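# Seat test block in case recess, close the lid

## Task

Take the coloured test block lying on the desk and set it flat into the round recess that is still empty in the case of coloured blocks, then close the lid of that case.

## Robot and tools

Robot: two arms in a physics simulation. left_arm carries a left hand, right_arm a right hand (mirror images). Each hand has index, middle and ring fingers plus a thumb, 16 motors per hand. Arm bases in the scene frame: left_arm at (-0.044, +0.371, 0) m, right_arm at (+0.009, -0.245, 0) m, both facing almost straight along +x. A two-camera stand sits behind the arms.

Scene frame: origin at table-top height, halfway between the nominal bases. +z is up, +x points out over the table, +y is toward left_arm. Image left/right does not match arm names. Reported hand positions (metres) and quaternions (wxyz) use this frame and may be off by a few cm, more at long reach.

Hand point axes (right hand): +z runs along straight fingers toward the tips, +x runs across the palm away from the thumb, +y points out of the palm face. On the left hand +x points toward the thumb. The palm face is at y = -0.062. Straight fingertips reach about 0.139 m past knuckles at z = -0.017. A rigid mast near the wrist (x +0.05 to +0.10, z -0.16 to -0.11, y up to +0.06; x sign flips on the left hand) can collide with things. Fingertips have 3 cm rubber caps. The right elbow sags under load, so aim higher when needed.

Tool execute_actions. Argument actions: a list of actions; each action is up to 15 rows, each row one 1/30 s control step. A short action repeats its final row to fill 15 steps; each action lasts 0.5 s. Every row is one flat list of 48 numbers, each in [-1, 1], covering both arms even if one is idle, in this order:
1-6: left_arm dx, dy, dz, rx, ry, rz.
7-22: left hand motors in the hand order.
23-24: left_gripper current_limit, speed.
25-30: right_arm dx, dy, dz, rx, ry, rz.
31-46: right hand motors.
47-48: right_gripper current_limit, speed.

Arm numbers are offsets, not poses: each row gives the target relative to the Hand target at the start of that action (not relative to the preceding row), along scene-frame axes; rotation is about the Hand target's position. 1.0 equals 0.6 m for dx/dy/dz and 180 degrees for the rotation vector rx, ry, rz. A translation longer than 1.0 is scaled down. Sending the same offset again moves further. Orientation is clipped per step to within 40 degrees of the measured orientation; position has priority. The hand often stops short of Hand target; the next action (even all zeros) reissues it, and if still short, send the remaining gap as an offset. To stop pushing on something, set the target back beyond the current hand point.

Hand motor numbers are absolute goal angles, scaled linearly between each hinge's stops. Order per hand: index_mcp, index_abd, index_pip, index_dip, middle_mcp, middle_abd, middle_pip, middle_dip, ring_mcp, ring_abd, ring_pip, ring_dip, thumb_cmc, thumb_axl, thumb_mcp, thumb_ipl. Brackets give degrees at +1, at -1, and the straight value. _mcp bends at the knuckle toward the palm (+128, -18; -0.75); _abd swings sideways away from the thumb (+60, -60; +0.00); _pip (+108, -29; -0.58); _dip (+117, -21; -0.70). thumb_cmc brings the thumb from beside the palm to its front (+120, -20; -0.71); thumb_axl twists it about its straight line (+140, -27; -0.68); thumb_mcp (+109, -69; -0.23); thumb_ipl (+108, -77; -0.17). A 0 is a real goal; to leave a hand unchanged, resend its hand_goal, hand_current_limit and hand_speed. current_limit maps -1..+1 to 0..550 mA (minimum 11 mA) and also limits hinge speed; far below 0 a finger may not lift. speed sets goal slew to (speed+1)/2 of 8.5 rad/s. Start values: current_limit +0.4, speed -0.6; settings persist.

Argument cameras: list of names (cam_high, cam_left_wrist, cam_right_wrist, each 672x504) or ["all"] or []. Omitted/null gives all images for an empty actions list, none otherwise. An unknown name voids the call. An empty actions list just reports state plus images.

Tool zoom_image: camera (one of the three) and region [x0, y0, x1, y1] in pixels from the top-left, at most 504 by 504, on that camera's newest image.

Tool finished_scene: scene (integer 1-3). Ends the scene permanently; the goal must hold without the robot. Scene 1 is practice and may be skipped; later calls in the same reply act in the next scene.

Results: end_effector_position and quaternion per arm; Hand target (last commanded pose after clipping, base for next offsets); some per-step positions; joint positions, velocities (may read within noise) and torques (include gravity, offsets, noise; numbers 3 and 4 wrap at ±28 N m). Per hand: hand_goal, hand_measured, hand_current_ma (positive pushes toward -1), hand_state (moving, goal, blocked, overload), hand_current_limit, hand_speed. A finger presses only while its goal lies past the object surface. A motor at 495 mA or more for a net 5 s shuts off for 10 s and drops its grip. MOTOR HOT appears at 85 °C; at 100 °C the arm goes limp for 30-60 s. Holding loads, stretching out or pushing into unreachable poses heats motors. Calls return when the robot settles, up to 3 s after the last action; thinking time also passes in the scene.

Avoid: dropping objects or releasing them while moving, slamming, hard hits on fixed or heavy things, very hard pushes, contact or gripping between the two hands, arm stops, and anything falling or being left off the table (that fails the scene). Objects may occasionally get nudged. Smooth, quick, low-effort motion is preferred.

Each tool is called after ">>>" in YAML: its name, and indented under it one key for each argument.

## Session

>>> execute_actions:
  actions: []
  cameras: ["all"]

>>> zoom_image:
  camera: "cam_high"
  region: [280, 120, 480, 280]

Scene clock: 0.00 s.
left_arm: end_effector_position=(-0.0128, +0.1193, +0.2560) hand_goal=(-0.754, +0.000, -0.576, -0.696, -0.754, +0.000, -0.576, -0.696, -0.754, +0.000, -0.576, -0.696, -0.714, -0.678, -0.226, -0.168) hand_measured=(-0.754, +0.000, -0.576, -0.696, -0.754, +0.000, -0.576, -0.696, -0.754, +0.000, -0.576, -0.696, -0.714, -0.678, -0.226, -0.168) hand_current_ma=(+0, +0, +0, +0, +0, +0, +0, +0, +0, +0, +0, +0, +0, +0, +0, +0) hand_state=(goal, goal, goal, goal, goal, goal, goal, goal, goal, goal, goal, goal, goal, goal, goal, goal) hand_current_limit=0.40 hand_speed=-0.60 end_effector_quat_wxyz=(+0.020, +0.755, -0.651, +0.076) | right_arm: end_effector_position=(+0.2605, -0.4986, +0.2094) hand_goal=(-0.754, +0.000, -0.576, -0.696, -0.754, +0.000, -0.576, -0.696, -0.754, +0.000, -0.576, -0.696, -0.714, -0.678, -0.226, -0.168) hand_measured=(-0.754, +0.000, -0.576, -0.696, -0.754, +0.000, -0.576, -0.696, -0.754, +0.000, -0.576, -0.696, -0.714, -0.678, -0.226, -0.168) hand_current_ma=(+0, +0, +0, +0, +0, +0, +0, +0, +0, +0, +0, +0, +0, +0, +0, +0) hand_state=(goal, goal, goal, goal, goal, goal, goal, goal, goal, goal, goal, goal, goal, goal, goal, goal) hand_current_limit=0.40 hand_speed=-0.60 end_effector_quat_wxyz=(+0.186, +0.945, -0.024, +0.268)
Joint positions: left_arm=[-1.113 0.859 0.968 -1.524 -0.02 1.889] | right_arm=[-0.507 0.788 0.631 -0.753 0.076 1.087]
Joint velocities: within noise
Joint torques (N m): no reading
Motor temperatures (°C): left_arm=[34 29 37 31 24 26] | right_arm=[25 29 34 33 27 24]
Heat: left arm: hottest elbow 37 °C; right arm: hottest elbow 34 °C.
Hand target: left_arm -0.0104, +0.1144, +0.2666; +0.026, +0.755, -0.650, +0.088 | right_arm +0.2680, -0.5028, +0.2290; +0.195, +0.938, -0.025, +0.285

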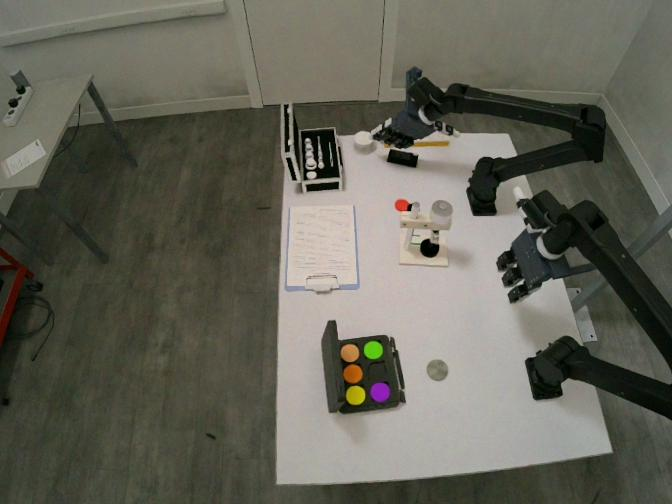

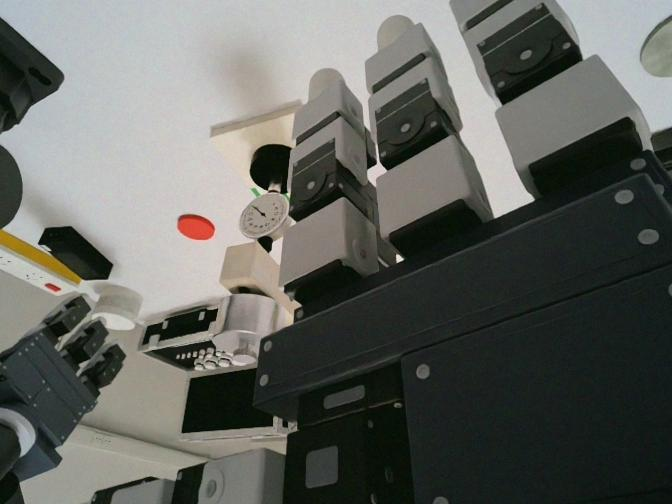

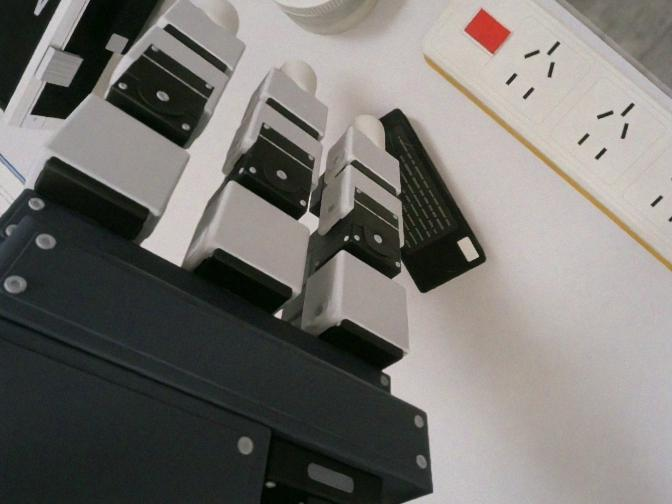

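Scaled by 2.520.

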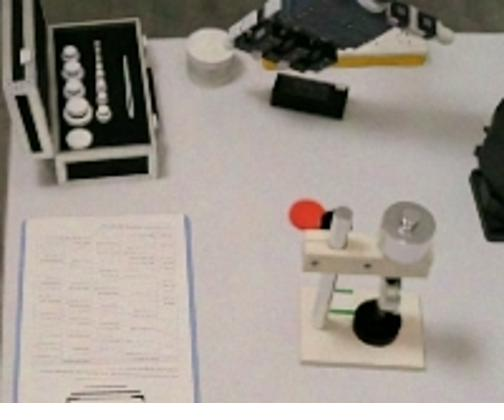

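>>> zoom_image:
  camera: "cam_high"
  region: [378, 185, 428, 225]

>>> zoom_image:
  camera: "cam_high"
  region: [315, 310, 415, 420]

>>> zoom_image:
  camera: "cam_left_wrist"
  region: [0, 130, 350, 450]

Scaled by 10.080.

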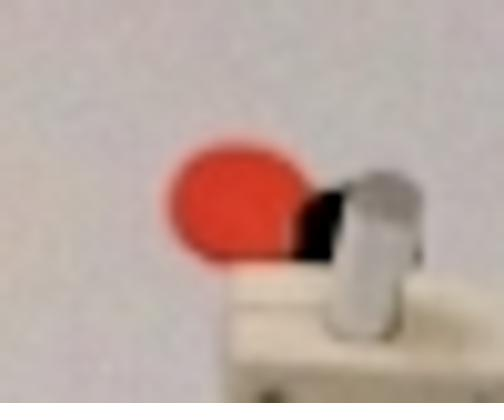

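Scaled by 4.582.

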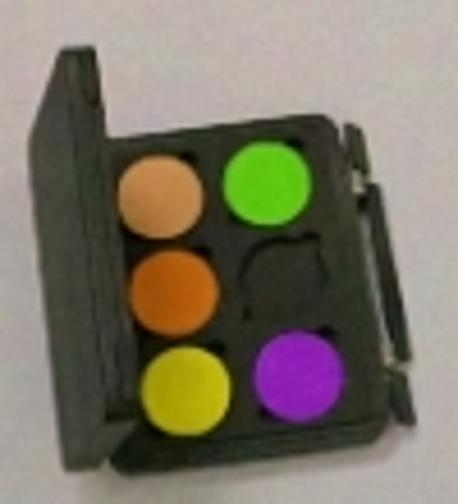

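Scaled by 1.440.

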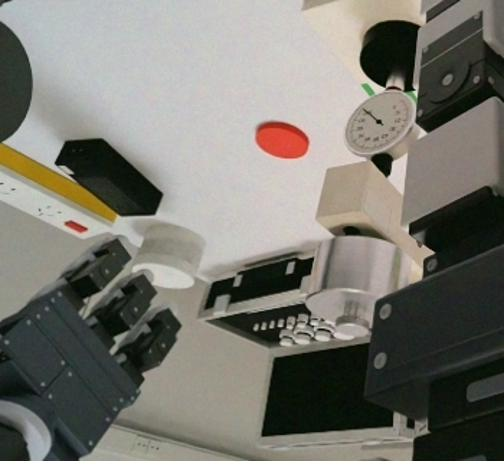

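>>> execute_actions:
  actions:
    - [[0.167,0.076,0.039,0.0765,-0.168,0.059,-0.754,0,-0.576,-0.696,-0.754,0,-0.576,-0.696,-0.754,0,-0.576,-0.696,-0.714,-0.678,-0.226,-0.168,0.4,-0.6,0.05,0.13,0.0,0.1627,0.0887,0.0384,-0.754,0,-0.576,-0.696,-0.754,0,-0.576,-0.696,-0.754,0,-0.576,-0.696,-0.714,-0.678,-0.226,-0.168,0.4,-0.6]]
    - [[0.168,0.0795,0.033,0.0765,-0.168,0.059,-0.754,0,-0.576,-0.696,-0.754,0,-0.576,-0.696,-0.754,0,-0.576,-0.696,-0.714,-0.678,-0.226,-0.168,0.4,-0.6,0.0167,0.1,-0.03,0.1627,0.0887,0.0384,-0.754,0,-0.576,-0.696,-0.754,0,-0.576,-0.696,-0.754,0,-0.576,-0.696,-0.714,-0.678,-0.226,-0.168,0.4,-0.6]]
    - [[0,0,0,0,0,0,-0.754,0,-0.576,-0.696,-0.754,0,-0.576,-0.696,-0.754,0,-0.576,-0.696,-0.714,-0.678,-0.226,-0.168,0.4,-0.6,0,0.04,-0.05,0,0,0,-0.754,0,-0.576,-0.696,-0.754,0,-0.576,-0.696,-0.754,0,-0.576,-0.696,-0.714,-0.678,-0.226,-0.168,0.4,-0.6]]
  cameras: ["cam_high"]

>>> zoom_image:
  camera: "cam_high"
  region: [340, 120, 480, 260]

Scene clock: 13.13 s.
left_arm: end_effector_position=(+0.1860, +0.2087, +0.3095) hand_goal=(-0.754, +0.000, -0.576, -0.696, -0.754, +0.000, -0.576, -0.696, -0.754, +0.000, -0.576, -0.696, -0.714, -0.678, -0.226, -0.168) hand_measured=(-0.740, +0.000, -0.574, -0.696, -0.742, +0.000, -0.574, -0.696, -0.740, +0.000, -0.574, -0.696, -0.708, -0.678, -0.222, -0.168) hand_current_ma=(+36, +0, +3, +0, +29, +0, +4, +0, +38, +0, +3, +0, +14, +1, +9, +0) hand_state=(goal, goal, goal, goal, goal, goal, goal, goal, goal, goal, goal, goal, goal, goal, goal, goal) hand_current_limit=0.40 hand_speed=-0.60 end_effector_quat_wxyz=(-0.486, +0.689, -0.445, +0.301) | right_arm: end_effector_position=(+0.3040, -0.3411, +0.1859) hand_goal=(-0.754, +0.000, -0.576, -0.696, -0.754, +0.000, -0.576, -0.696, -0.754, +0.000, -0.576, -0.696, -0.714, -0.678, -0.226, -0.168) hand_measured=(-0.748, +0.000, -0.576, -0.696, -0.748, +0.000, -0.576, -0.696, -0.748, +0.000, -0.576, -0.696, -0.710, -0.678, -0.224, -0.168) hand_current_ma=(+2, +0, +0, +0, +2, +0, +0, +0, +2, +0, +0, +0, +1, +0, +1, +0) hand_state=(goal, goal, goal, goal, goal, goal, goal, goal, goal, goal, goal, goal, goal, goal, goal, goal) hand_current_limit=0.40 hand_speed=-0.60 end_effector_quat_wxyz=(-0.314, +0.949, -0.005, +0.001)
Joint positions: left_arm=[-1.11 0.904 1.044 -1.642 -1.217 1.662] | right_arm=[-0.391 1.304 1.129 -1.668 -0.586 1.105]
Joint torques (N m): left_arm=[2.84 -0.62 7.82 0.76 -1.35 -0.36] | right_arm=[2.96 -6.59 7.23 0.09 -0.67 0.04]
Heat: left arm: hottest elbow 39 °C; right arm: hottest elbow 36 °C.
Hand target: left_arm +0.1907, +0.2078, +0.3097; -0.487, +0.694, -0.434, +0.304 | right_arm +0.3080, -0.3406, +0.1809; -0.316, +0.949, +0.000, +0.000
Off the commanded pose: left_arm 0.005 m, 1 deg | right_arm 0.006 m, 1 deg.
Step readings (end_effector_position of left_arm | right_arm):
0: (-0.0128, +0.1193, +0.2560) | (+0.2605, -0.4986, +0.2094)
1: (-0.0112, +0.1200, +0.2551) | (+0.2609, -0.4978, +0.2087)
2: (-0.0015, +0.1250, +0.2511) | (+0.2609, -0.4922, +0.2051)
4: (+0.0314, +0.1437, +0.2460) | (+0.2630, -0.4695, +0.1957)
8: (+0.0715, +0.1613, +0.2653) | (+0.2779, -0.4271, +0.1949)
15: (+0.0867, +0.1686, +0.2751) | (+0.2899, -0.4188, +0.2047)
16: (+0.0887, +0.1696, +0.2753) | (+0.2892, -0.4174, +0.2039)
17: (+0.0998, +0.1756, +0.2776) | (+0.2876, -0.4084, +0.2016)
19: (+0.1322, +0.1922, +0.2897) | (+0.2862, -0.3850, +0.1996)
23: (+0.1660, +0.2073, +0.3118) | (+0.2966, -0.3620, +0.1994)
30: (+0.1828, +0.2096, +0.3118) | (+0.2950, -0.3579, +0.1879)
31: (+0.1836, +0.2095, +0.3105) | (+0.2946, -0.3573, +0.1880)
32: (+0.1842, +0.2095, +0.3098) | (+0.2953, -0.3560, +0.1881)
34: (+0.1851, +0.2094, +0.3090) | (+0.2971, -0.3526, +0.1883)
38: (+0.1857, +0.2090, +0.3093) | (+0.3011, -0.3441, +0.1879)
45: (+0.1860, +0.2087, +0.3095) | (+0.3039, -0.3411, +0.1860)
Images, in order (width x height): cam_high 672x504.

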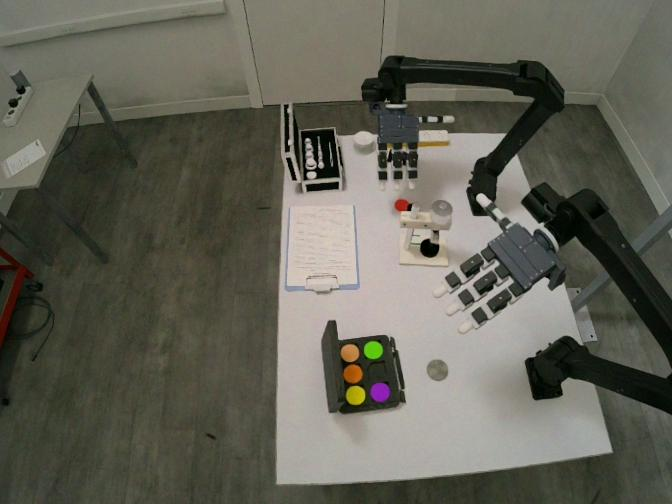

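Scaled by 3.600.

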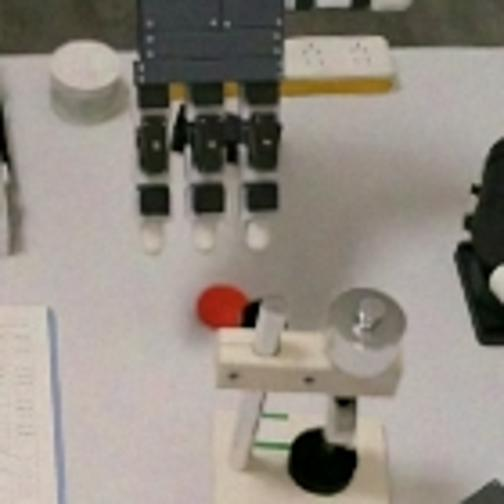

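>>> execute_actions:
  actions:
    - [[0.0817,0.2077,0,0,0,0.15,-0.754,0,-0.576,-0.696,-0.754,0,-0.576,-0.696,-0.754,0,-0.576,-0.696,-0.714,-0.678,-0.226,-0.168,0.4,-0.6,-0.0117,0.041,-0.08,0,0,0,-0.754,0,-0.576,-0.696,-0.754,0,-0.576,-0.696,-0.754,0,-0.576,-0.696,-0.714,-0.678,-0.226,-0.168,0.4,-0.6]]
    - [[-0.0225,0.222,0,0,0,0.15,-0.754,0,-0.576,-0.696,-0.754,0,-0.576,-0.696,-0.754,0,-0.576,-0.696,-0.714,-0.678,-0.226,-0.168,0.4,-0.6,0,0,-0.08,0,0,0,-0.754,0,-0.576,-0.696,-0.754,0,-0.576,-0.696,-0.754,0,-0.576,-0.696,-0.714,-0.678,-0.226,-0.168,0.4,-0.6]]
  cameras: ["cam_high"]

>>> zoom_image:
  camera: "cam_high"
  region: [370, 160, 440, 230]

Scene clock: 15.13 s.
left_arm: end_effector_position=(+0.2199, +0.4627, +0.2957) hand_goal=(-0.754, +0.000, -0.576, -0.696, -0.754, +0.000, -0.576, -0.696, -0.754, +0.000, -0.576, -0.696, -0.714, -0.678, -0.226, -0.168) hand_measured=(-0.740, +0.000, -0.574, -0.696, -0.742, +0.000, -0.574, -0.696, -0.740, +0.000, -0.574, -0.696, -0.704, -0.678, -0.224, -0.168) hand_current_ma=(+36, +0, +3, +0, +29, +0, +4, +0, +38, +0, +3, +0, +22, +1, +2, +0) hand_state=(goal, goal, goal, goal, goal, goal, goal, goal, goal, goal, goal, goal, goal, goal, goal, goal) hand_current_limit=0.40 hand_speed=-0.60 end_effector_quat_wxyz=(-0.571, +0.816, -0.083, +0.039) | right_arm: end_effector_position=(+0.2999, -0.3173, +0.0883) hand_goal=(-0.754, +0.000, -0.576, -0.696, -0.754, +0.000, -0.576, -0.696, -0.754, +0.000, -0.576, -0.696, -0.714, -0.678, -0.226, -0.168) hand_measured=(-0.748, +0.000, -0.576, -0.696, -0.748, +0.000, -0.576, -0.696, -0.748, +0.000, -0.576, -0.696, -0.710, -0.678, -0.224, -0.168) hand_current_ma=(+2, +0, +0, +0, +2, +0, +0, +0, +2, +0, +0, +0, +1, +0, +1, +0) hand_state=(goal, goal, goal, goal, goal, goal, goal, goal, goal, goal, goal, goal, goal, goal, goal, goal) hand_current_limit=0.40 hand_speed=-0.60 end_effector_quat_wxyz=(-0.316, +0.949, +0.002, +0.002)
Joint positions: left_arm=[-0.168 0.91 1.012 -1.647 -1.219 1.629] | right_arm=[-0.332 1.346 0.9 -1.363 -0.605 1.159]
Joint torques (N m): left_arm=[2.9 -1.32 10.21 0.76 -1.35 -0.06] | right_arm=[2.2 -7.36 6.5 -0.13 -0.6 0.23]
Heat: left arm: hottest elbow 39 °C; right arm: hottest elbow 36 °C.
Hand target: left_arm +0.2262, +0.4656, +0.3098; -0.572, +0.816, -0.072, +0.050 | right_arm +0.3010, -0.3162, +0.0850; -0.316, +0.949, +0.000, +0.000
Off the commanded pose: left_arm 0.016 m, 2 deg | right_arm 0.004 m, 0 deg.
Step readings (end_effector_position of left_arm | right_arm):
0: (+0.1860, +0.2086, +0.3095) | (+0.3040, -0.3411, +0.1859)
1: (+0.1863, +0.2090, +0.3095) | (+0.3041, -0.3411, +0.1856)
2: (+0.1879, +0.2121, +0.3089) | (+0.3055, -0.3399, +0.1831)
4: (+0.1972, +0.2356, +0.3052) | (+0.3066, -0.3358, +0.1698)
8: (+0.2131, +0.3026, +0.3057) | (+0.2960, -0.3219, +0.1413)
15: (+0.2271, +0.3346, +0.3008) | (+0.2990, -0.3173, +0.1340)
16: (+0.2290, +0.3347, +0.2994) | (+0.2994, -0.3174, +0.1338)
17: (+0.2296, +0.3377, +0.2982) | (+0.3007, -0.3177, +0.1319)
19: (+0.2297, +0.3616, +0.2981) | (+0.3031, -0.3184, +0.1229)
23: (+0.2165, +0.4276, +0.3051) | (+0.2975, -0.3164, +0.1003)
30: (+0.2141, +0.4619, +0.3000) | (+0.2991, -0.3170, +0.0885)
Images, in order (width x height): cam_high 672x504.

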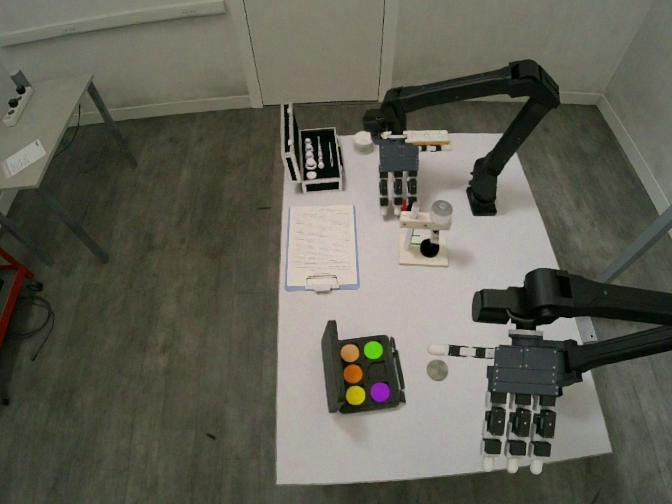

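Scaled by 7.200.

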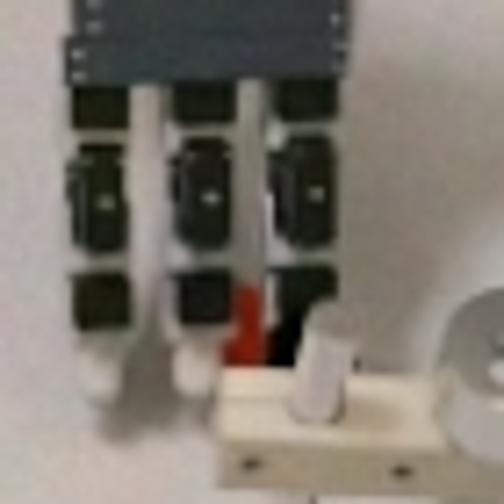

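>>> execute_actions:
  actions:
    - [[-0.1205,0.1875,0,0,0,0.15,-0.754,0,-0.576,-0.696,-0.754,0,-0.576,-0.696,-0.754,0,-0.576,-0.696,-0.714,-0.678,-0.226,-0.168,0.4,-0.6,0,0,-0.04,0,0,0,-0.754,0,-0.576,-0.696,-0.754,0,-0.576,-0.696,-0.754,0,-0.576,-0.696,-0.714,-0.678,-0.226,-0.168,0.4,-0.6]]
    - [[-0.2007,0.1147,0,0,0,0.155,-0.754,0,-0.576,-0.696,-0.754,0,-0.576,-0.696,-0.754,0,-0.576,-0.696,-0.714,-0.678,-0.226,-0.168,0.4,-0.6,0,-0.06,0,0,0,0,-0.754,0,-0.576,-0.696,-0.754,0,-0.576,-0.696,-0.754,0,-0.576,-0.696,-0.714,-0.678,-0.226,-0.168,0.4,-0.6]]
    - [[0,0,0,0,0,0,-0.754,0,-0.576,-0.696,-0.754,0,-0.576,-0.696,-0.754,0,-0.576,-0.696,-0.714,-0.678,-0.226,-0.168,0.4,-0.6,0.01,-0.08,0,0,0,0,-0.754,0,-0.576,-0.696,-0.754,0,-0.576,-0.696,-0.754,0,-0.576,-0.696,-0.714,-0.678,-0.226,-0.168,0.4,-0.6]]
  cameras: ["cam_high"]

>>> zoom_image:
  camera: "cam_high"
  region: [370, 150, 440, 220]

Scene clock: 17.57 s.
left_arm: end_effector_position=(+0.0323, +0.6404, +0.2948) hand_goal=(-0.754, +0.000, -0.576, -0.696, -0.754, +0.000, -0.576, -0.696, -0.754, +0.000, -0.576, -0.696, -0.714, -0.678, -0.226, -0.168) hand_measured=(-0.740, +0.000, -0.574, -0.696, -0.742, +0.000, -0.574, -0.696, -0.740, +0.000, -0.574, -0.696, -0.704, -0.678, -0.224, -0.168) hand_current_ma=(+36, -1, +3, +0, +29, -1, +4, +0, +38, -1, +3, +0, +26, +1, +2, +0) hand_state=(goal, goal, goal, goal, goal, goal, goal, goal, goal, goal, goal, goal, goal, goal, goal, goal) hand_current_limit=0.40 hand_speed=-0.60 end_effector_quat_wxyz=(-0.525, +0.763, +0.301, -0.229) | right_arm: end_effector_position=(+0.2899, -0.3843, +0.0541) hand_goal=(-0.754, +0.000, -0.576, -0.696, -0.754, +0.000, -0.576, -0.696, -0.754, +0.000, -0.576, -0.696, -0.714, -0.678, -0.226, -0.168) hand_measured=(-0.760, +0.000, -0.580, -0.698, -0.772, +0.002, -0.586, -0.702, -0.780, +0.000, -0.596, -0.708, -0.710, -0.678, -0.224, -0.168) hand_current_ma=(-2, +0, -1, +0, -12, +0, -5, -2, -23, +0, -13, -5, +1, +0, +1, +0) hand_state=(goal, goal, goal, goal, goal, goal, goal, goal, blocked, goal, goal, goal, goal, goal, goal, goal) hand_current_limit=0.40 hand_speed=-0.60 end_effector_quat_wxyz=(-0.328, +0.944, -0.006, -0.010)
Joint positions: left_arm=[0.793 0.91 1.009 -1.639 -1.219 1.64] | right_arm=[-0.528 1.496 0.937 -1.407 -0.556 0.94]
Joint torques (N m): left_arm=[2.9 -1.2 10.43 0.85 -1.32 -0.1] | right_arm=[1.49 -8.12 9.66 -0.95 0.1 0.02]
Heat: left arm: hottest elbow 39 °C; right arm: hottest elbow 37 °C.
Hand target: left_arm +0.0335, +0.6469, +0.3099; -0.531, +0.757, +0.313, -0.219 | right_arm +0.3070, -0.4001, +0.0610; -0.316, +0.949, +0.000, +0.000
Off the commanded pose: left_arm 0.017 m, 2 deg | right_arm 0.024 m, 2 deg.
Step readings (end_effector_position of left_arm | right_arm):
0: (+0.2198, +0.4627, +0.2957) | (+0.2999, -0.3173, +0.0883)
1: (+0.2196, +0.4632, +0.2957) | (+0.3001, -0.3174, +0.0883)
2: (+0.2180, +0.4662, +0.2956) | (+0.3008, -0.3176, +0.0876)
4: (+0.2063, +0.4873, +0.2967) | (+0.3028, -0.3183, +0.0835)
8: (+0.1628, +0.5400, +0.3051) | (+0.3011, -0.3177, +0.0721)
15: (+0.1448, +0.5693, +0.2998) | (+0.3005, -0.3175, +0.0654)
16: (+0.1459, +0.5709, +0.2981) | (+0.3007, -0.3176, +0.0654)
17: (+0.1438, +0.5732, +0.2969) | (+0.3006, -0.3185, +0.0650)
19: (+0.1241, +0.5874, +0.2969) | (+0.2984, -0.3244, +0.0631)
23: (+0.0606, +0.6158, +0.3048) | (+0.2910, -0.3376, +0.0577)
30: (+0.0293, +0.6345, +0.2997) | (+0.2897, -0.3410, +0.0558)
31: (+0.0304, +0.6366, +0.2978) | (+0.2900, -0.3415, +0.0558)
32: (+0.0312, +0.6379, +0.2965) | (+0.2897, -0.3436, +0.0563)
34: (+0.0321, +0.6397, +0.2950) | (+0.2882, -0.3526, +0.0566)
38: (+0.0323, +0.6402, +0.2949) | (+0.2870, -0.3749, +0.0548)
45: (+0.0323, +0.6404, +0.2949) | (+0.2889, -0.3839, +0.0543)
Images, in order (width x height): cam_high 672x504.

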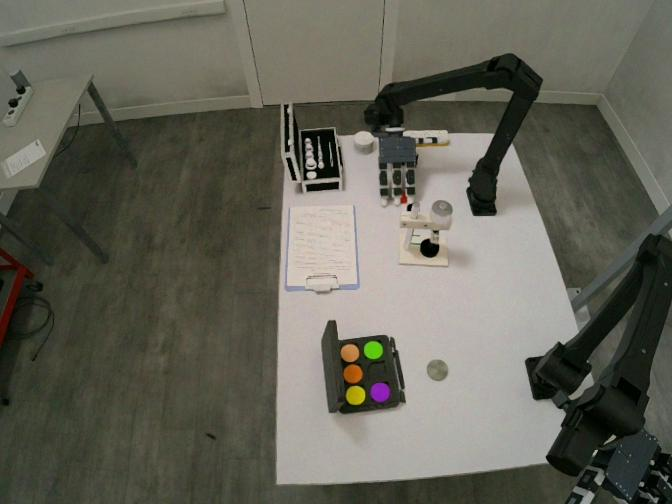

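Scaled by 7.200.

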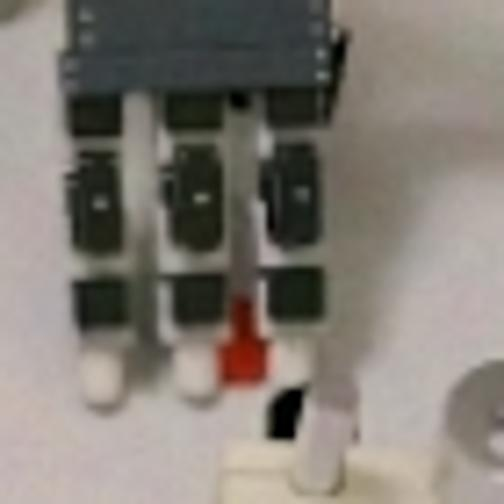

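>>> execute_actions:
  actions:
    - [[0,0,0,0,0,0,-0.754,0,-0.576,-0.696,-0.754,0,-0.576,-0.696,-0.754,0,-0.576,-0.696,-0.714,-0.678,-0.226,-0.168,0.4,-0.6,0.015,-0.065,0.01,0,0,0,-0.754,0,-0.576,-0.696,-0.754,0,-0.576,-0.696,-0.754,0,-0.576,-0.696,-0.714,-0.678,-0.226,-0.168,0.4,-0.6]]
  cameras: ["cam_high"]

>>> zoom_image:
  camera: "cam_high"
  region: [370, 150, 440, 220]

Scene clock: 18.87 s.
left_arm: end_effector_position=(+0.0323, +0.6404, +0.2948) hand_goal=(-0.754, +0.000, -0.576, -0.696, -0.754, +0.000, -0.576, -0.696, -0.754, +0.000, -0.576, -0.696, -0.714, -0.678, -0.226, -0.168) hand_measured=(-0.740, +0.000, -0.574, -0.696, -0.742, +0.000, -0.574, -0.696, -0.740, +0.000, -0.574, -0.696, -0.704, -0.678, -0.224, -0.168) hand_current_ma=(+36, -1, +3, +0, +29, -1, +4, +0, +38, -1, +3, +0, +26, +1, +2, +0) hand_state=(goal, goal, goal, goal, goal, goal, goal, goal, goal, goal, goal, goal, goal, goal, goal, goal) hand_current_limit=0.40 hand_speed=-0.60 end_effector_quat_wxyz=(-0.525, +0.763, +0.301, -0.229) | right_arm: end_effector_position=(+0.3006, -0.4268, +0.0588) hand_goal=(-0.754, +0.000, -0.576, -0.696, -0.754, +0.000, -0.576, -0.696, -0.754, +0.000, -0.576, -0.696, -0.714, -0.678, -0.226, -0.168) hand_measured=(-0.750, +0.000, -0.576, -0.698, -0.752, +0.002, -0.580, -0.700, -0.762, +0.000, -0.586, -0.704, -0.710, -0.678, -0.224, -0.168) hand_current_ma=(+1, +0, +0, +0, +0, +0, -1, -1, -3, +0, -5, -3, +1, +0, +1, +0) hand_state=(goal, goal, goal, goal, goal, goal, goal, goal, goal, goal, goal, goal, goal, goal, goal, goal) hand_current_limit=0.40 hand_speed=-0.60 end_effector_quat_wxyz=(-0.324, +0.946, -0.006, -0.008)
Joint positions: left_arm=[0.793 0.91 1.009 -1.638 -1.219 1.641] | right_arm=[-0.606 1.568 1.034 -1.463 -0.519 0.861]
Joint torques (N m): left_arm=[2.9 -1.08 10.29 0.8 -1.34 -0.09] | right_arm=[1.73 -9.41 9.69 -1.36 -0.25 0.05]
Heat: left arm: hottest elbow 39 °C; right arm: hottest elbow 37 °C.
Hand target: left_arm +0.0335, +0.6469, +0.3099; -0.531, +0.757, +0.312, -0.219 | right_arm +0.3160, -0.4391, +0.0669; -0.316, +0.949, +0.000, +0.000
Off the commanded pose: left_arm 0.016 m, 2 deg | right_arm 0.021 m, 1 deg.
Step readings (end_effector_position of left_arm | right_arm):
0: (+0.0323, +0.6404, +0.2948) | (+0.2899, -0.3843, +0.0541)
1: (+0.0323, +0.6404, +0.2948) | (+0.2900, -0.3844, +0.0541)
2: (+0.0323, +0.6404, +0.2948) | (+0.2901, -0.3858, +0.0546)
4: (+0.0323, +0.6404, +0.2948) | (+0.2915, -0.3945, +0.0564)
8: (+0.0323, +0.6404, +0.2948) | (+0.2973, -0.4176, +0.0579)
15: (+0.0323, +0.6404, +0.2948) | (+0.3001, -0.4267, +0.0586)
Images, in order (width x height): cam_high 672x504.

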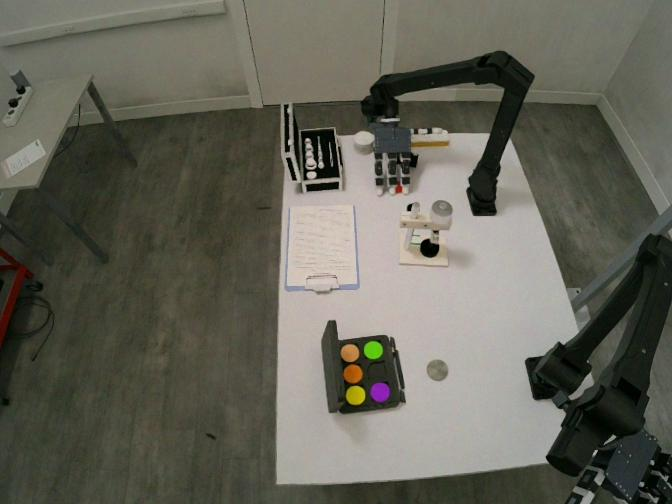

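Scaled by 7.200.

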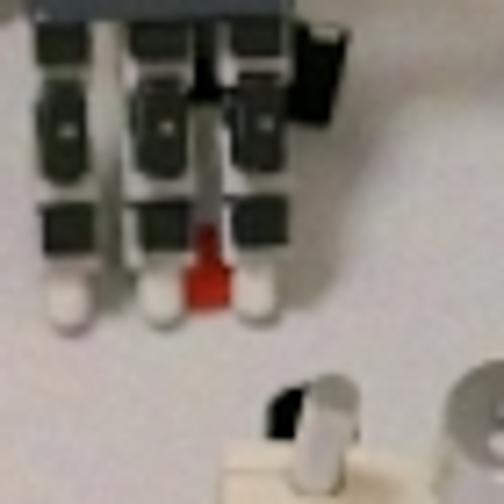

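>>> execute_actions:
  actions:
    - [[0,0,0,0,0,0,-0.754,0,-0.576,-0.696,-0.754,0,-0.576,-0.696,-0.754,0,-0.576,-0.696,-0.714,-0.678,-0.226,-0.168,0.4,-0.6,0,0.02,0.2,-0.0944,-0.0482,0.1446,-0.754,0,-0.576,-0.696,-0.754,0,-0.576,-0.696,-0.754,0,-0.576,-0.696,-0.714,-0.678,-0.226,-0.168,0.4,-0.6]]
    - [[0,0,0,0,0,0,-0.754,0,-0.576,-0.696,-0.754,0,-0.576,-0.696,-0.754,0,-0.576,-0.696,-0.714,-0.678,-0.226,-0.168,0.4,-0.6,0,0.03,0.05,-0.0944,-0.0482,0.1446,-0.754,0,-0.576,-0.696,-0.754,0,-0.576,-0.696,-0.754,0,-0.576,-0.696,-0.714,-0.678,-0.226,-0.168,0.4,-0.6]]
    - [[0,0,0,0,0,0,-0.754,0,-0.576,-0.696,-0.754,0,-0.576,-0.696,-0.754,0,-0.576,-0.696,-0.714,-0.678,-0.226,-0.168,0.4,-0.6,0,0.03,0,-0.0906,0.0433,0.1373,-0.754,0,-0.576,-0.696,-0.754,0,-0.576,-0.696,-0.754,0,-0.576,-0.696,-0.714,-0.678,-0.226,-0.168,0.4,-0.6]]
    - [[0,0,0,0,0,0,-0.754,0,-0.576,-0.696,-0.754,0,-0.576,-0.696,-0.754,0,-0.576,-0.696,-0.714,-0.678,-0.226,-0.168,0.4,-0.6,0,0.03,0,-0.0906,0.0433,0.1373,-0.754,0,-0.576,-0.696,-0.754,0,-0.576,-0.696,-0.754,0,-0.576,-0.696,-0.714,-0.678,-0.226,-0.168,0.4,-0.6]]
  cameras: ["cam_high"]

>>> zoom_image:
  camera: "cam_high"
  region: [370, 160, 420, 210]

Scene clock: 27.37 s.
left_arm: end_effector_position=(+0.0323, +0.6404, +0.2948) hand_goal=(-0.754, +0.000, -0.576, -0.696, -0.754, +0.000, -0.576, -0.696, -0.754, +0.000, -0.576, -0.696, -0.714, -0.678, -0.226, -0.168) hand_measured=(-0.740, +0.000, -0.574, -0.696, -0.742, +0.000, -0.574, -0.696, -0.740, +0.000, -0.574, -0.696, -0.704, -0.678, -0.224, -0.168) hand_current_ma=(+36, -1, +3, +0, +29, -1, +4, +0, +38, -1, +3, +0, +26, +1, +2, +0) hand_state=(goal, goal, goal, goal, goal, goal, goal, goal, goal, goal, goal, goal, goal, goal, goal, goal) hand_current_limit=0.40 hand_speed=-0.60 end_effector_quat_wxyz=(-0.525, +0.763, +0.301, -0.229) | right_arm: end_effector_position=(+0.3167, -0.3715, +0.2155) hand_goal=(-0.754, +0.000, -0.576, -0.696, -0.754, +0.000, -0.576, -0.696, -0.754, +0.000, -0.576, -0.696, -0.714, -0.678, -0.226, -0.168) hand_measured=(-0.750, +0.002, -0.576, -0.698, -0.750, +0.002, -0.576, -0.698, -0.750, +0.002, -0.576, -0.698, -0.712, -0.678, -0.222, -0.168) hand_current_ma=(+1, +0, +0, +0, +1, +0, +0, +0, +1, +0, +0, +0, +0, +0, +1, +0) hand_state=(goal, goal, goal, goal, goal, goal, goal, goal, goal, goal, goal, goal, goal, goal, goal, goal) hand_current_limit=0.40 hand_speed=-0.60 end_effector_quat_wxyz=(+0.176, +0.579, +0.757, -0.245)
Joint positions: left_arm=[0.793 0.91 1.009 -1.638 -1.219 1.641] | right_arm=[-0.115 0.9 0.804 -1.415 0.611 -0.4]
Joint torques (N m): left_arm=[2.9 -0.97 10.36 0.72 -1.32 -0.09] | right_arm=[1.14 -4.07 7.62 0.91 0.93 0.08]
Heat: left arm: hottest elbow 39 °C; right arm: hottest elbow 38 °C.
Hand target: left_arm +0.0335, +0.6469, +0.3099; -0.531, +0.757, +0.312, -0.219 | right_arm +0.3160, -0.3732, +0.2170; +0.182, +0.580, +0.757, -0.239
Off the commanded pose: left_arm 0.016 m, 2 deg | right_arm 0.002 m, 1 deg.
Step readings (end_effector_position of left_arm | right_arm):
0: (+0.0323, +0.6404, +0.2948) | (+0.3007, -0.4268, +0.0588)
1: (+0.0323, +0.6404, +0.2948) | (+0.3001, -0.4275, +0.0588)
2: (+0.0323, +0.6404, +0.2948) | (+0.2990, -0.4297, +0.0610)
4: (+0.0323, +0.6404, +0.2948) | (+0.2940, -0.4365, +0.0758)
8: (+0.0323, +0.6404, +0.2948) | (+0.2965, -0.4249, +0.1336)
15: (+0.0323, +0.6404, +0.2948) | (+0.3009, -0.4186, +0.1763)
16: (+0.0323, +0.6404, +0.2948) | (+0.3012, -0.4195, +0.1756)
17: (+0.0323, +0.6404, +0.2948) | (+0.3011, -0.4238, +0.1767)
19: (+0.0323, +0.6404, +0.2948) | (+0.3026, -0.4315, +0.1838)
23: (+0.0323, +0.6404, +0.2948) | (+0.3081, -0.4157, +0.2057)
30: (+0.0323, +0.6404, +0.2948) | (+0.3124, -0.4079, +0.2239)
31: (+0.0323, +0.6404, +0.2948) | (+0.3128, -0.4082, +0.2228)
32: (+0.0323, +0.6404, +0.2948) | (+0.3118, -0.4121, +0.2229)
34: (+0.0323, +0.6404, +0.2948) | (+0.3095, -0.4177, +0.2223)
38: (+0.0323, +0.6404, +0.2948) | (+0.3110, -0.4019, +0.2129)
45: (+0.0323, +0.6404, +0.2948) | (+0.3134, -0.3935, +0.2150)
46: (+0.0323, +0.6404, +0.2948) | (+0.3139, -0.3934, +0.2158)
47: (+0.0323, +0.6404, +0.2948) | (+0.3137, -0.3967, +0.2181)
49: (+0.0323, +0.6404, +0.2948) | (+0.3123, -0.4002, +0.2219)
53: (+0.0323, +0.6404, +0.2948) | (+0.3116, -0.3847, +0.2169)
60: (+0.0323, +0.6404, +0.2948) | (+0.3150, -0.3752, +0.2173)
Images, in order (width x height): cam_high 672x504.

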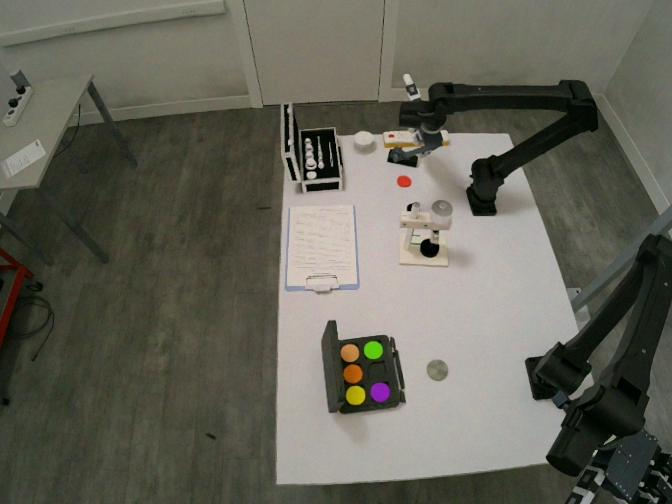

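Scaled by 10.080.

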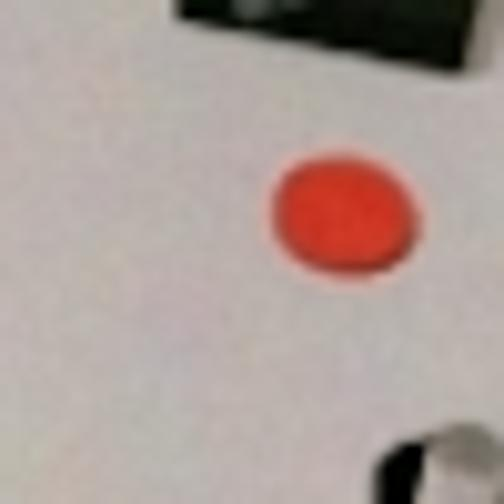

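>>> execute_actions:
  actions:
    - [[0,0,0,0,0,0,-0.754,0,-0.576,-0.696,-0.754,0,-0.576,-0.696,-0.754,0,-0.576,-0.696,-0.714,-0.678,-0.226,-0.168,0.4,-0.6,-0.015,0,0,-0.094,0.078,0.06,-0.754,0,-0.576,-0.696,-0.754,0,-0.576,-0.696,-0.754,0,-0.576,-0.696,-0.714,-0.678,-0.226,-0.168,0.4,-0.6]]
    - [[0,0,0,0,0,0,-0.754,0,-0.576,-0.696,-0.754,0,-0.576,-0.696,-0.754,0,-0.576,-0.696,-0.714,-0.678,-0.226,-0.168,0.4,-0.6,-0.015,0,-0.03,-0.094,0.078,0.06,-0.754,0,-0.576,-0.696,-0.754,0,-0.576,-0.696,-0.754,0,-0.576,-0.696,-0.2,-0.678,-0.226,-0.168,0.4,-0.3]]
    - [[0,0,0,0,0,0,-0.754,0,-0.576,-0.696,-0.754,0,-0.576,-0.696,-0.754,0,-0.576,-0.696,-0.714,-0.678,-0.226,-0.168,0.4,-0.6,-0.013,-0.003,-0.06,-0.0087,0.1036,0.053,-0.5,0,-0.115,0.091,-0.5,0,-0.115,0.091,-0.754,0,-0.576,-0.696,0.3,-0.678,-0.226,0,0.4,-0.3]]
    - [[0,0,0,0,0,0,-0.754,0,-0.576,-0.696,-0.754,0,-0.576,-0.696,-0.754,0,-0.576,-0.696,-0.714,-0.678,-0.226,-0.168,0.4,-0.6,-0.013,0,-0.04,-0.0087,0.1036,0.053,-0.342,0,0.08,-0.087,-0.342,0,0.08,-0.087,-0.754,0,-0.576,-0.696,0.657,-0.678,-0.226,0,0.4,-0.3]]
  cameras: ["cam_high"]

>>> zoom_image:
  camera: "cam_high"
  region: [380, 150, 430, 200]

Scene clock: 31.13 s.
left_arm: end_effector_position=(+0.0323, +0.6404, +0.2948) hand_goal=(-0.754, +0.000, -0.576, -0.696, -0.754, +0.000, -0.576, -0.696, -0.754, +0.000, -0.576, -0.696, -0.714, -0.678, -0.226, -0.168) hand_measured=(-0.740, +0.000, -0.574, -0.696, -0.742, +0.000, -0.574, -0.696, -0.740, +0.000, -0.574, -0.696, -0.704, -0.678, -0.224, -0.168) hand_current_ma=(+36, -1, +3, +0, +29, -1, +4, +0, +38, -1, +3, +0, +26, +1, +2, +0) hand_state=(goal, goal, goal, goal, goal, goal, goal, goal, goal, goal, goal, goal, goal, goal, goal, goal) hand_current_limit=0.40 hand_speed=-0.60 end_effector_quat_wxyz=(-0.525, +0.763, +0.301, -0.229) | right_arm: end_effector_position=(+0.2849, -0.3728, +0.1397) hand_goal=(-0.342, +0.000, +0.080, -0.088, -0.342, +0.000, +0.080, -0.088, -0.754, +0.000, -0.576, -0.696, +0.656, -0.678, -0.226, +0.000) hand_measured=(-0.338, +0.002, +0.078, -0.086, -0.338, +0.002, +0.078, -0.086, -0.746, +0.004, -0.576, -0.698, +0.654, -0.678, -0.222, -0.002) hand_current_ma=(+1, +0, +0, +0, +1, +0, +0, +0, +3, +0, +0, +0, +0, +0, +1, -1) hand_state=(goal, goal, goal, goal, goal, goal, goal, goal, goal, goal, goal, goal, goal, goal, goal, goal) hand_current_limit=0.40 hand_speed=-0.30 end_effector_quat_wxyz=(+0.013, -0.024, +0.801, -0.598)
Joint positions: left_arm=[0.793 0.91 1.009 -1.638 -1.219 1.641] | right_arm=[0.056 1.06 0.658 -1.179 1.283 -1.567]
Joint torques (N m): left_arm=[2.96 -1.44 10.39 0.65 -1.31 -0.09] | right_arm=[1.38 -5.19 6.75 0.62 1.33 0.03]
Heat: left arm: hottest elbow 40 °C; right arm: hottest elbow 38 °C.
Hand target: left_arm +0.0335, +0.6469, +0.3099; -0.531, +0.757, +0.312, -0.219 | right_arm +0.2824, -0.3749, +0.1390; +0.033, -0.040, +0.812, -0.581
Off the commanded pose: left_arm 0.016 m, 2 deg | right_arm 0.003 m, 4 deg.
Step readings (end_effector_position of left_arm | right_arm):
0: (+0.0323, +0.6404, +0.2948) | (+0.3167, -0.3715, +0.2155)
1: (+0.0323, +0.6404, +0.2948) | (+0.3166, -0.3719, +0.2157)
2: (+0.0323, +0.6404, +0.2948) | (+0.3156, -0.3764, +0.2187)
4: (+0.0323, +0.6404, +0.2948) | (+0.3120, -0.3844, +0.2268)
8: (+0.0323, +0.6404, +0.2948) | (+0.3114, -0.3799, +0.2321)
15: (+0.0323, +0.6404, +0.2948) | (+0.3090, -0.3756, +0.2242)
16: (+0.0323, +0.6404, +0.2948) | (+0.3088, -0.3761, +0.2241)
17: (+0.0323, +0.6404, +0.2948) | (+0.3078, -0.3794, +0.2264)
19: (+0.0323, +0.6404, +0.2948) | (+0.3057, -0.3843, +0.2298)
23: (+0.0323, +0.6404, +0.2948) | (+0.3035, -0.3769, +0.2145)
30: (+0.0323, +0.6404, +0.2948) | (+0.2996, -0.3751, +0.2035)
31: (+0.0323, +0.6404, +0.2948) | (+0.2995, -0.3751, +0.2034)
32: (+0.0323, +0.6404, +0.2948) | (+0.2993, -0.3759, +0.2036)
34: (+0.0323, +0.6404, +0.2948) | (+0.2989, -0.3770, +0.2004)
38: (+0.0323, +0.6404, +0.2948) | (+0.2941, -0.3761, +0.1793)
45: (+0.0323, +0.6404, +0.2948) | (+0.2945, -0.3732, +0.1645)
46: (+0.0323, +0.6404, +0.2948) | (+0.2951, -0.3731, +0.1642)
47: (+0.0323, +0.6404, +0.2948) | (+0.2942, -0.3738, +0.1642)
49: (+0.0323, +0.6404, +0.2948) | (+0.2908, -0.3752, +0.1618)
53: (+0.0323, +0.6404, +0.2948) | (+0.2850, -0.3748, +0.1475)
60: (+0.0323, +0.6404, +0.2948) | (+0.2904, -0.3723, +0.1401)
Images, in order (width x height): cam_high 672x504.

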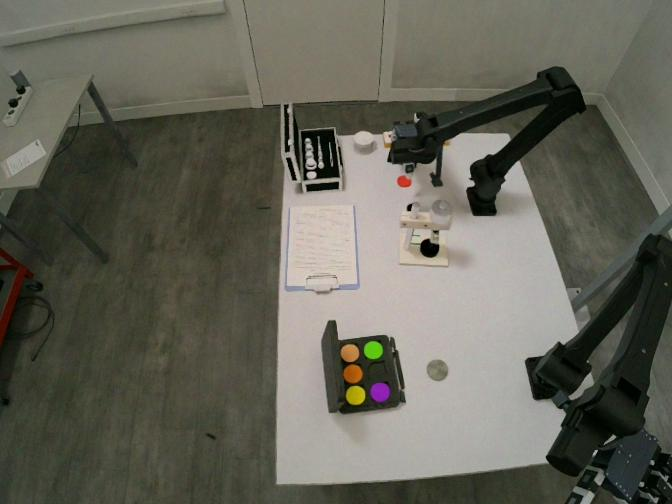

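Scaled by 10.080.

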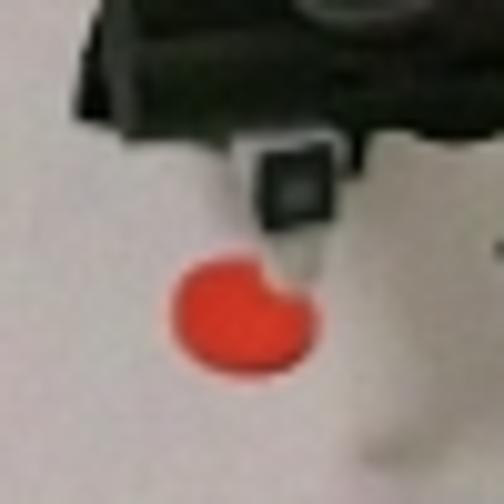

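>>> execute_actions:
  actions:
    - [[0,0,0,0,0,0,-0.754,0,-0.576,-0.696,-0.754,0,-0.576,-0.696,-0.754,0,-0.576,-0.696,-0.714,-0.678,-0.226,-0.168,0.4,-0.6,0,0,-0.09,0,0,0,-0.342,0,0.08,-0.087,-0.342,0,0.08,-0.087,-0.754,0,-0.576,-0.696,0.657,-0.678,-0.226,0.0,0.4,-0.4]]
    - [[0,0,0,0,0,0,-0.754,0,-0.576,-0.696,-0.754,0,-0.576,-0.696,-0.754,0,-0.576,-0.696,-0.714,-0.678,-0.226,-0.168,0.4,-0.6,0,0,-0.045,0,0,0,-0.342,0,0.08,-0.087,-0.342,0,0.08,-0.087,-0.754,0,-0.576,-0.696,0.657,-0.678,-0.226,0.0,0.4,-0.4]]
    - [[0,0,0,0,0,0,-0.754,0,-0.576,-0.696,-0.754,0,-0.576,-0.696,-0.754,0,-0.576,-0.696,-0.714,-0.678,-0.226,-0.168,0.4,-0.6,0,0,-0.031,0,0,0,-0.342,0,0.08,-0.087,-0.342,0,0.08,-0.087,-0.754,0,-0.576,-0.696,0.657,-0.678,-0.226,0.0,0.4,-0.4]]
  cameras: ["cam_high"]

>>> zoom_image:
  camera: "cam_high"
  region: [380, 155, 430, 205]

Scene clock: 33.70 s.
left_arm: end_effector_position=(+0.0323, +0.6404, +0.2948) hand_goal=(-0.754, +0.000, -0.576, -0.696, -0.754, +0.000, -0.576, -0.696, -0.754, +0.000, -0.576, -0.696, -0.714, -0.678, -0.226, -0.168) hand_measured=(-0.740, +0.000, -0.574, -0.696, -0.742, +0.000, -0.574, -0.696, -0.740, +0.000, -0.574, -0.696, -0.704, -0.678, -0.224, -0.168) hand_current_ma=(+36, -1, +3, +0, +29, -1, +4, +0, +38, -1, +3, +0, +26, +1, +2, +0) hand_state=(goal, goal, goal, goal, goal, goal, goal, goal, goal, goal, goal, goal, goal, goal, goal, goal) hand_current_limit=0.40 hand_speed=-0.60 end_effector_quat_wxyz=(-0.525, +0.763, +0.301, -0.229) | right_arm: end_effector_position=(+0.2857, -0.3740, +0.0479) hand_goal=(-0.342, +0.000, +0.080, -0.088, -0.342, +0.000, +0.080, -0.088, -0.754, +0.000, -0.576, -0.696, +0.656, -0.678, -0.226, +0.000) hand_measured=(-0.336, +0.002, +0.078, -0.086, -0.348, +0.008, +0.078, -0.086, -0.744, +0.002, -0.576, -0.698, +0.656, -0.678, -0.222, -0.002) hand_current_ma=(+2, +0, +0, +0, -2, +2, +0, +0, +4, +0, +0, +0, +0, +0, +1, -1) hand_state=(goal, goal, goal, goal, goal, goal, goal, goal, goal, goal, goal, goal, goal, goal, goal, goal) hand_current_limit=0.40 hand_speed=-0.40 end_effector_quat_wxyz=(+0.039, -0.037, +0.809, -0.585)
Joint positions: left_arm=[0.793 0.91 1.009 -1.638 -1.219 1.641] | right_arm=[0.027 1.148 0.436 -0.598 1.241 -1.824]
Joint torques (N m): left_arm=[2.84 -1.2 10.35 0.79 -1.32 -0.07] | right_arm=[1.2 -2.32 5.59 1.21 0.92 0.03]
Heat: left arm: hottest elbow 40 °C; right arm: hottest elbow 38 °C.
Hand target: left_arm +0.0335, +0.6469, +0.3099; -0.531, +0.757, +0.312, -0.219 | right_arm +0.2823, -0.3750, +0.0394; +0.033, -0.040, +0.812, -0.581
Off the commanded pose: left_arm 0.016 m, 2 deg | right_arm 0.009 m, 1 deg.
Step readings (end_effector_position of left_arm | right_arm):
0: (+0.0323, +0.6404, +0.2948) | (+0.2848, -0.3728, +0.1396)
1: (+0.0323, +0.6404, +0.2948) | (+0.2848, -0.3728, +0.1393)
2: (+0.0323, +0.6404, +0.2948) | (+0.2859, -0.3726, +0.1374)
4: (+0.0323, +0.6404, +0.2948) | (+0.2868, -0.3713, +0.1263)
8: (+0.0323, +0.6404, +0.2948) | (+0.2786, -0.3700, +0.0993)
15: (+0.0323, +0.6404, +0.2948) | (+0.2841, -0.3723, +0.0889)
16: (+0.0323, +0.6404, +0.2948) | (+0.2851, -0.3724, +0.0885)
17: (+0.0323, +0.6404, +0.2948) | (+0.2861, -0.3725, +0.0877)
19: (+0.0323, +0.6404, +0.2948) | (+0.2871, -0.3723, +0.0832)
23: (+0.0323, +0.6404, +0.2948) | (+0.2825, -0.3716, +0.0684)
30: (+0.0323, +0.6404, +0.2948) | (+0.2835, -0.3726, +0.0620)
31: (+0.0323, +0.6404, +0.2948) | (+0.2841, -0.3727, +0.0622)
32: (+0.0323, +0.6404, +0.2948) | (+0.2849, -0.3726, +0.0618)
34: (+0.0323, +0.6404, +0.2948) | (+0.2863, -0.3726, +0.0587)
38: (+0.0323, +0.6404, +0.2948) | (+0.2834, -0.3731, +0.0485)
45: (+0.0323, +0.6404, +0.2948) | (+0.2855, -0.3738, +0.0480)
Images, in order (width x height): cam_high 672x504.

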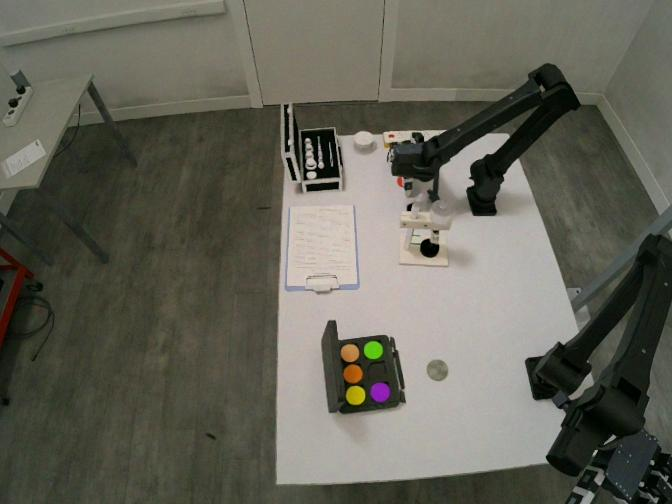

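Scaled by 10.080.

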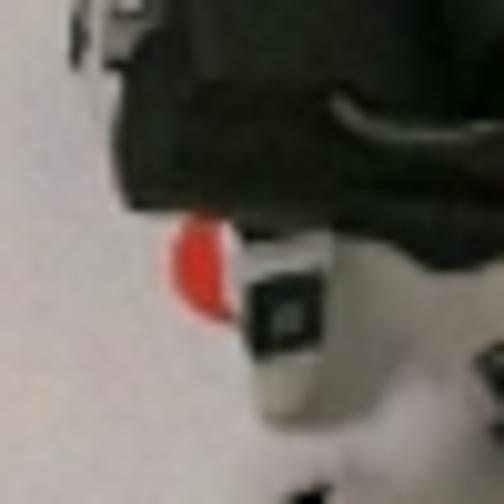

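>>> execute_actions:
  actions:
    - [[0,0,0,0,0,0,-0.754,0,-0.576,-0.696,-0.754,0,-0.576,-0.696,-0.754,0,-0.576,-0.696,-0.714,-0.678,-0.226,-0.168,0.4,-0.6,0,0,0,0,0,0,-0.336,0,0.199,-0.226,-0.336,0,0.199,-0.226,-0.754,0,-0.576,-0.696,0.657,-0.678,-0.12,-0.04,0.2,-0.6]]
    - [[0,0,0,0,0,0,-0.754,0,-0.576,-0.696,-0.754,0,-0.576,-0.696,-0.754,0,-0.576,-0.696,-0.714,-0.678,-0.226,-0.168,0.4,-0.6,-0.003,0,-0.015,0,0,0,-0.27,0,0.327,-0.445,-0.27,0,0.327,-0.445,-0.754,0,-0.576,-0.696,0.657,-0.678,-0.07,-0.04,0.2,-0.7]]
    - [[0,0,0,0,0,0,-0.754,0,-0.576,-0.696,-0.754,0,-0.576,-0.696,-0.754,0,-0.576,-0.696,-0.714,-0.678,-0.226,-0.168,0.4,-0.6,0,0,0,0,0,0,-0.235,0,0.33,-0.48,-0.235,0,0.33,-0.48,-0.754,0,-0.576,-0.696,0.657,-0.678,-0.02,-0.03,0.2,-0.8]]
  cameras: ["cam_high"]

>>> zoom_image:
  camera: "cam_high"
  region: [380, 155, 430, 205]

Scene clock: 36.47 s.
left_arm: end_effector_position=(+0.0323, +0.6404, +0.2948) hand_goal=(-0.754, +0.000, -0.576, -0.696, -0.754, +0.000, -0.576, -0.696, -0.754, +0.000, -0.576, -0.696, -0.714, -0.678, -0.226, -0.168) hand_measured=(-0.740, +0.000, -0.574, -0.696, -0.742, +0.000, -0.574, -0.696, -0.740, +0.000, -0.574, -0.696, -0.704, -0.678, -0.224, -0.168) hand_current_ma=(+36, -1, +3, +0, +29, -1, +4, +0, +38, -1, +3, +0, +26, +1, +2, +0) hand_state=(goal, goal, goal, goal, goal, goal, goal, goal, goal, goal, goal, goal, goal, goal, goal, goal) hand_current_limit=0.40 hand_speed=-0.60 end_effector_quat_wxyz=(-0.525, +0.763, +0.301, -0.229) | right_arm: end_effector_position=(+0.2883, -0.3781, +0.0487) hand_goal=(-0.236, +0.000, +0.330, -0.480, -0.236, +0.000, +0.330, -0.480, -0.754, +0.000, -0.576, -0.696, +0.656, -0.678, -0.020, -0.030) hand_measured=(-0.234, +0.002, +0.326, -0.478, -0.362, +0.006, +0.288, -0.476, -0.744, +0.002, -0.576, -0.698, +0.656, -0.678, -0.024, -0.034) hand_current_ma=(+0, +0, -1, +0, -330, +2, -48, +1, +4, +0, +0, +0, +0, +0, -1, -1) hand_state=(goal, goal, goal, goal, blocked, goal, blocked, goal, goal, goal, goal, goal, goal, goal, goal, goal) hand_current_limit=0.20 hand_speed=-0.80 end_effector_quat_wxyz=(+0.044, -0.028, +0.803, -0.594)
Joint positions: left_arm=[0.793 0.91 1.009 -1.638 -1.219 1.641] | right_arm=[0.023 1.157 0.43 -0.562 1.264 -1.826]
Joint torques (N m): left_arm=[2.61 -1.32 10.36 0.72 -1.31 -0.08] | right_arm=[0.97 -2.08 4.68 1.16 -0.04 0.07]
Heat: left arm: hottest elbow 40 °C; right arm: hottest elbow 37 °C.
Hand target: left_arm +0.0335, +0.6469, +0.3099; -0.531, +0.757, +0.312, -0.219 | right_arm +0.2806, -0.3749, +0.0304; +0.033, -0.040, +0.812, -0.581
Off the commanded pose: left_arm 0.016 m, 2 deg | right_arm 0.020 m, 3 deg.
Step readings (end_effector_position of left_arm | right_arm):
0: (+0.0323, +0.6404, +0.2948) | (+0.2857, -0.3740, +0.0479)
1: (+0.0323, +0.6404, +0.2948) | (+0.2857, -0.3740, +0.0479)
2: (+0.0323, +0.6404, +0.2948) | (+0.2859, -0.3741, +0.0480)
4: (+0.0323, +0.6404, +0.2948) | (+0.2864, -0.3744, +0.0484)
8: (+0.0323, +0.6404, +0.2948) | (+0.2866, -0.3750, +0.0486)
15: (+0.0323, +0.6404, +0.2948) | (+0.2866, -0.3750, +0.0486)
16: (+0.0323, +0.6404, +0.2948) | (+0.2866, -0.3750, +0.0486)
17: (+0.0323, +0.6404, +0.2948) | (+0.2868, -0.3752, +0.0487)
19: (+0.0323, +0.6404, +0.2948) | (+0.2874, -0.3760, +0.0486)
23: (+0.0323, +0.6404, +0.2948) | (+0.2880, -0.3777, +0.0486)
30: (+0.0323, +0.6404, +0.2948) | (+0.2881, -0.3780, +0.0486)
31: (+0.0323, +0.6404, +0.2948) | (+0.2882, -0.3780, +0.0486)
32: (+0.0323, +0.6404, +0.2948) | (+0.2882, -0.3780, +0.0486)
34: (+0.0323, +0.6404, +0.2948) | (+0.2882, -0.3780, +0.0486)
38: (+0.0323, +0.6404, +0.2948) | (+0.2882, -0.3781, +0.0487)
45: (+0.0323, +0.6404, +0.2948) | (+0.2883, -0.3781, +0.0487)
Images, in order (width x height): cam_high 672x504.

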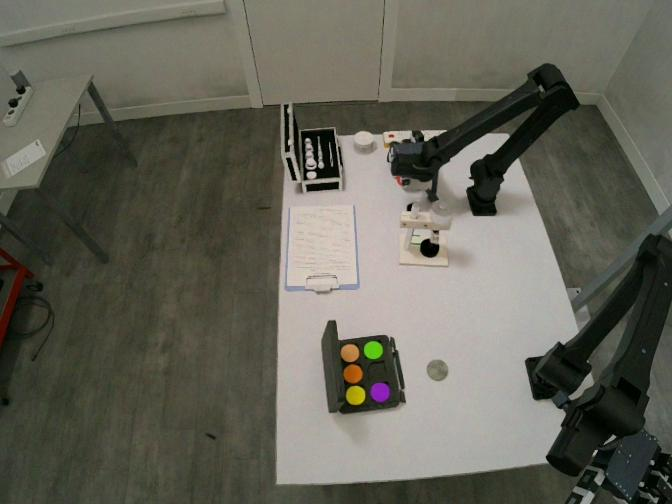

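Scaled by 10.080.

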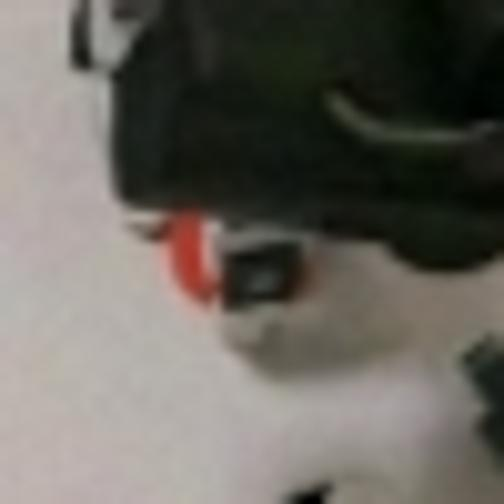

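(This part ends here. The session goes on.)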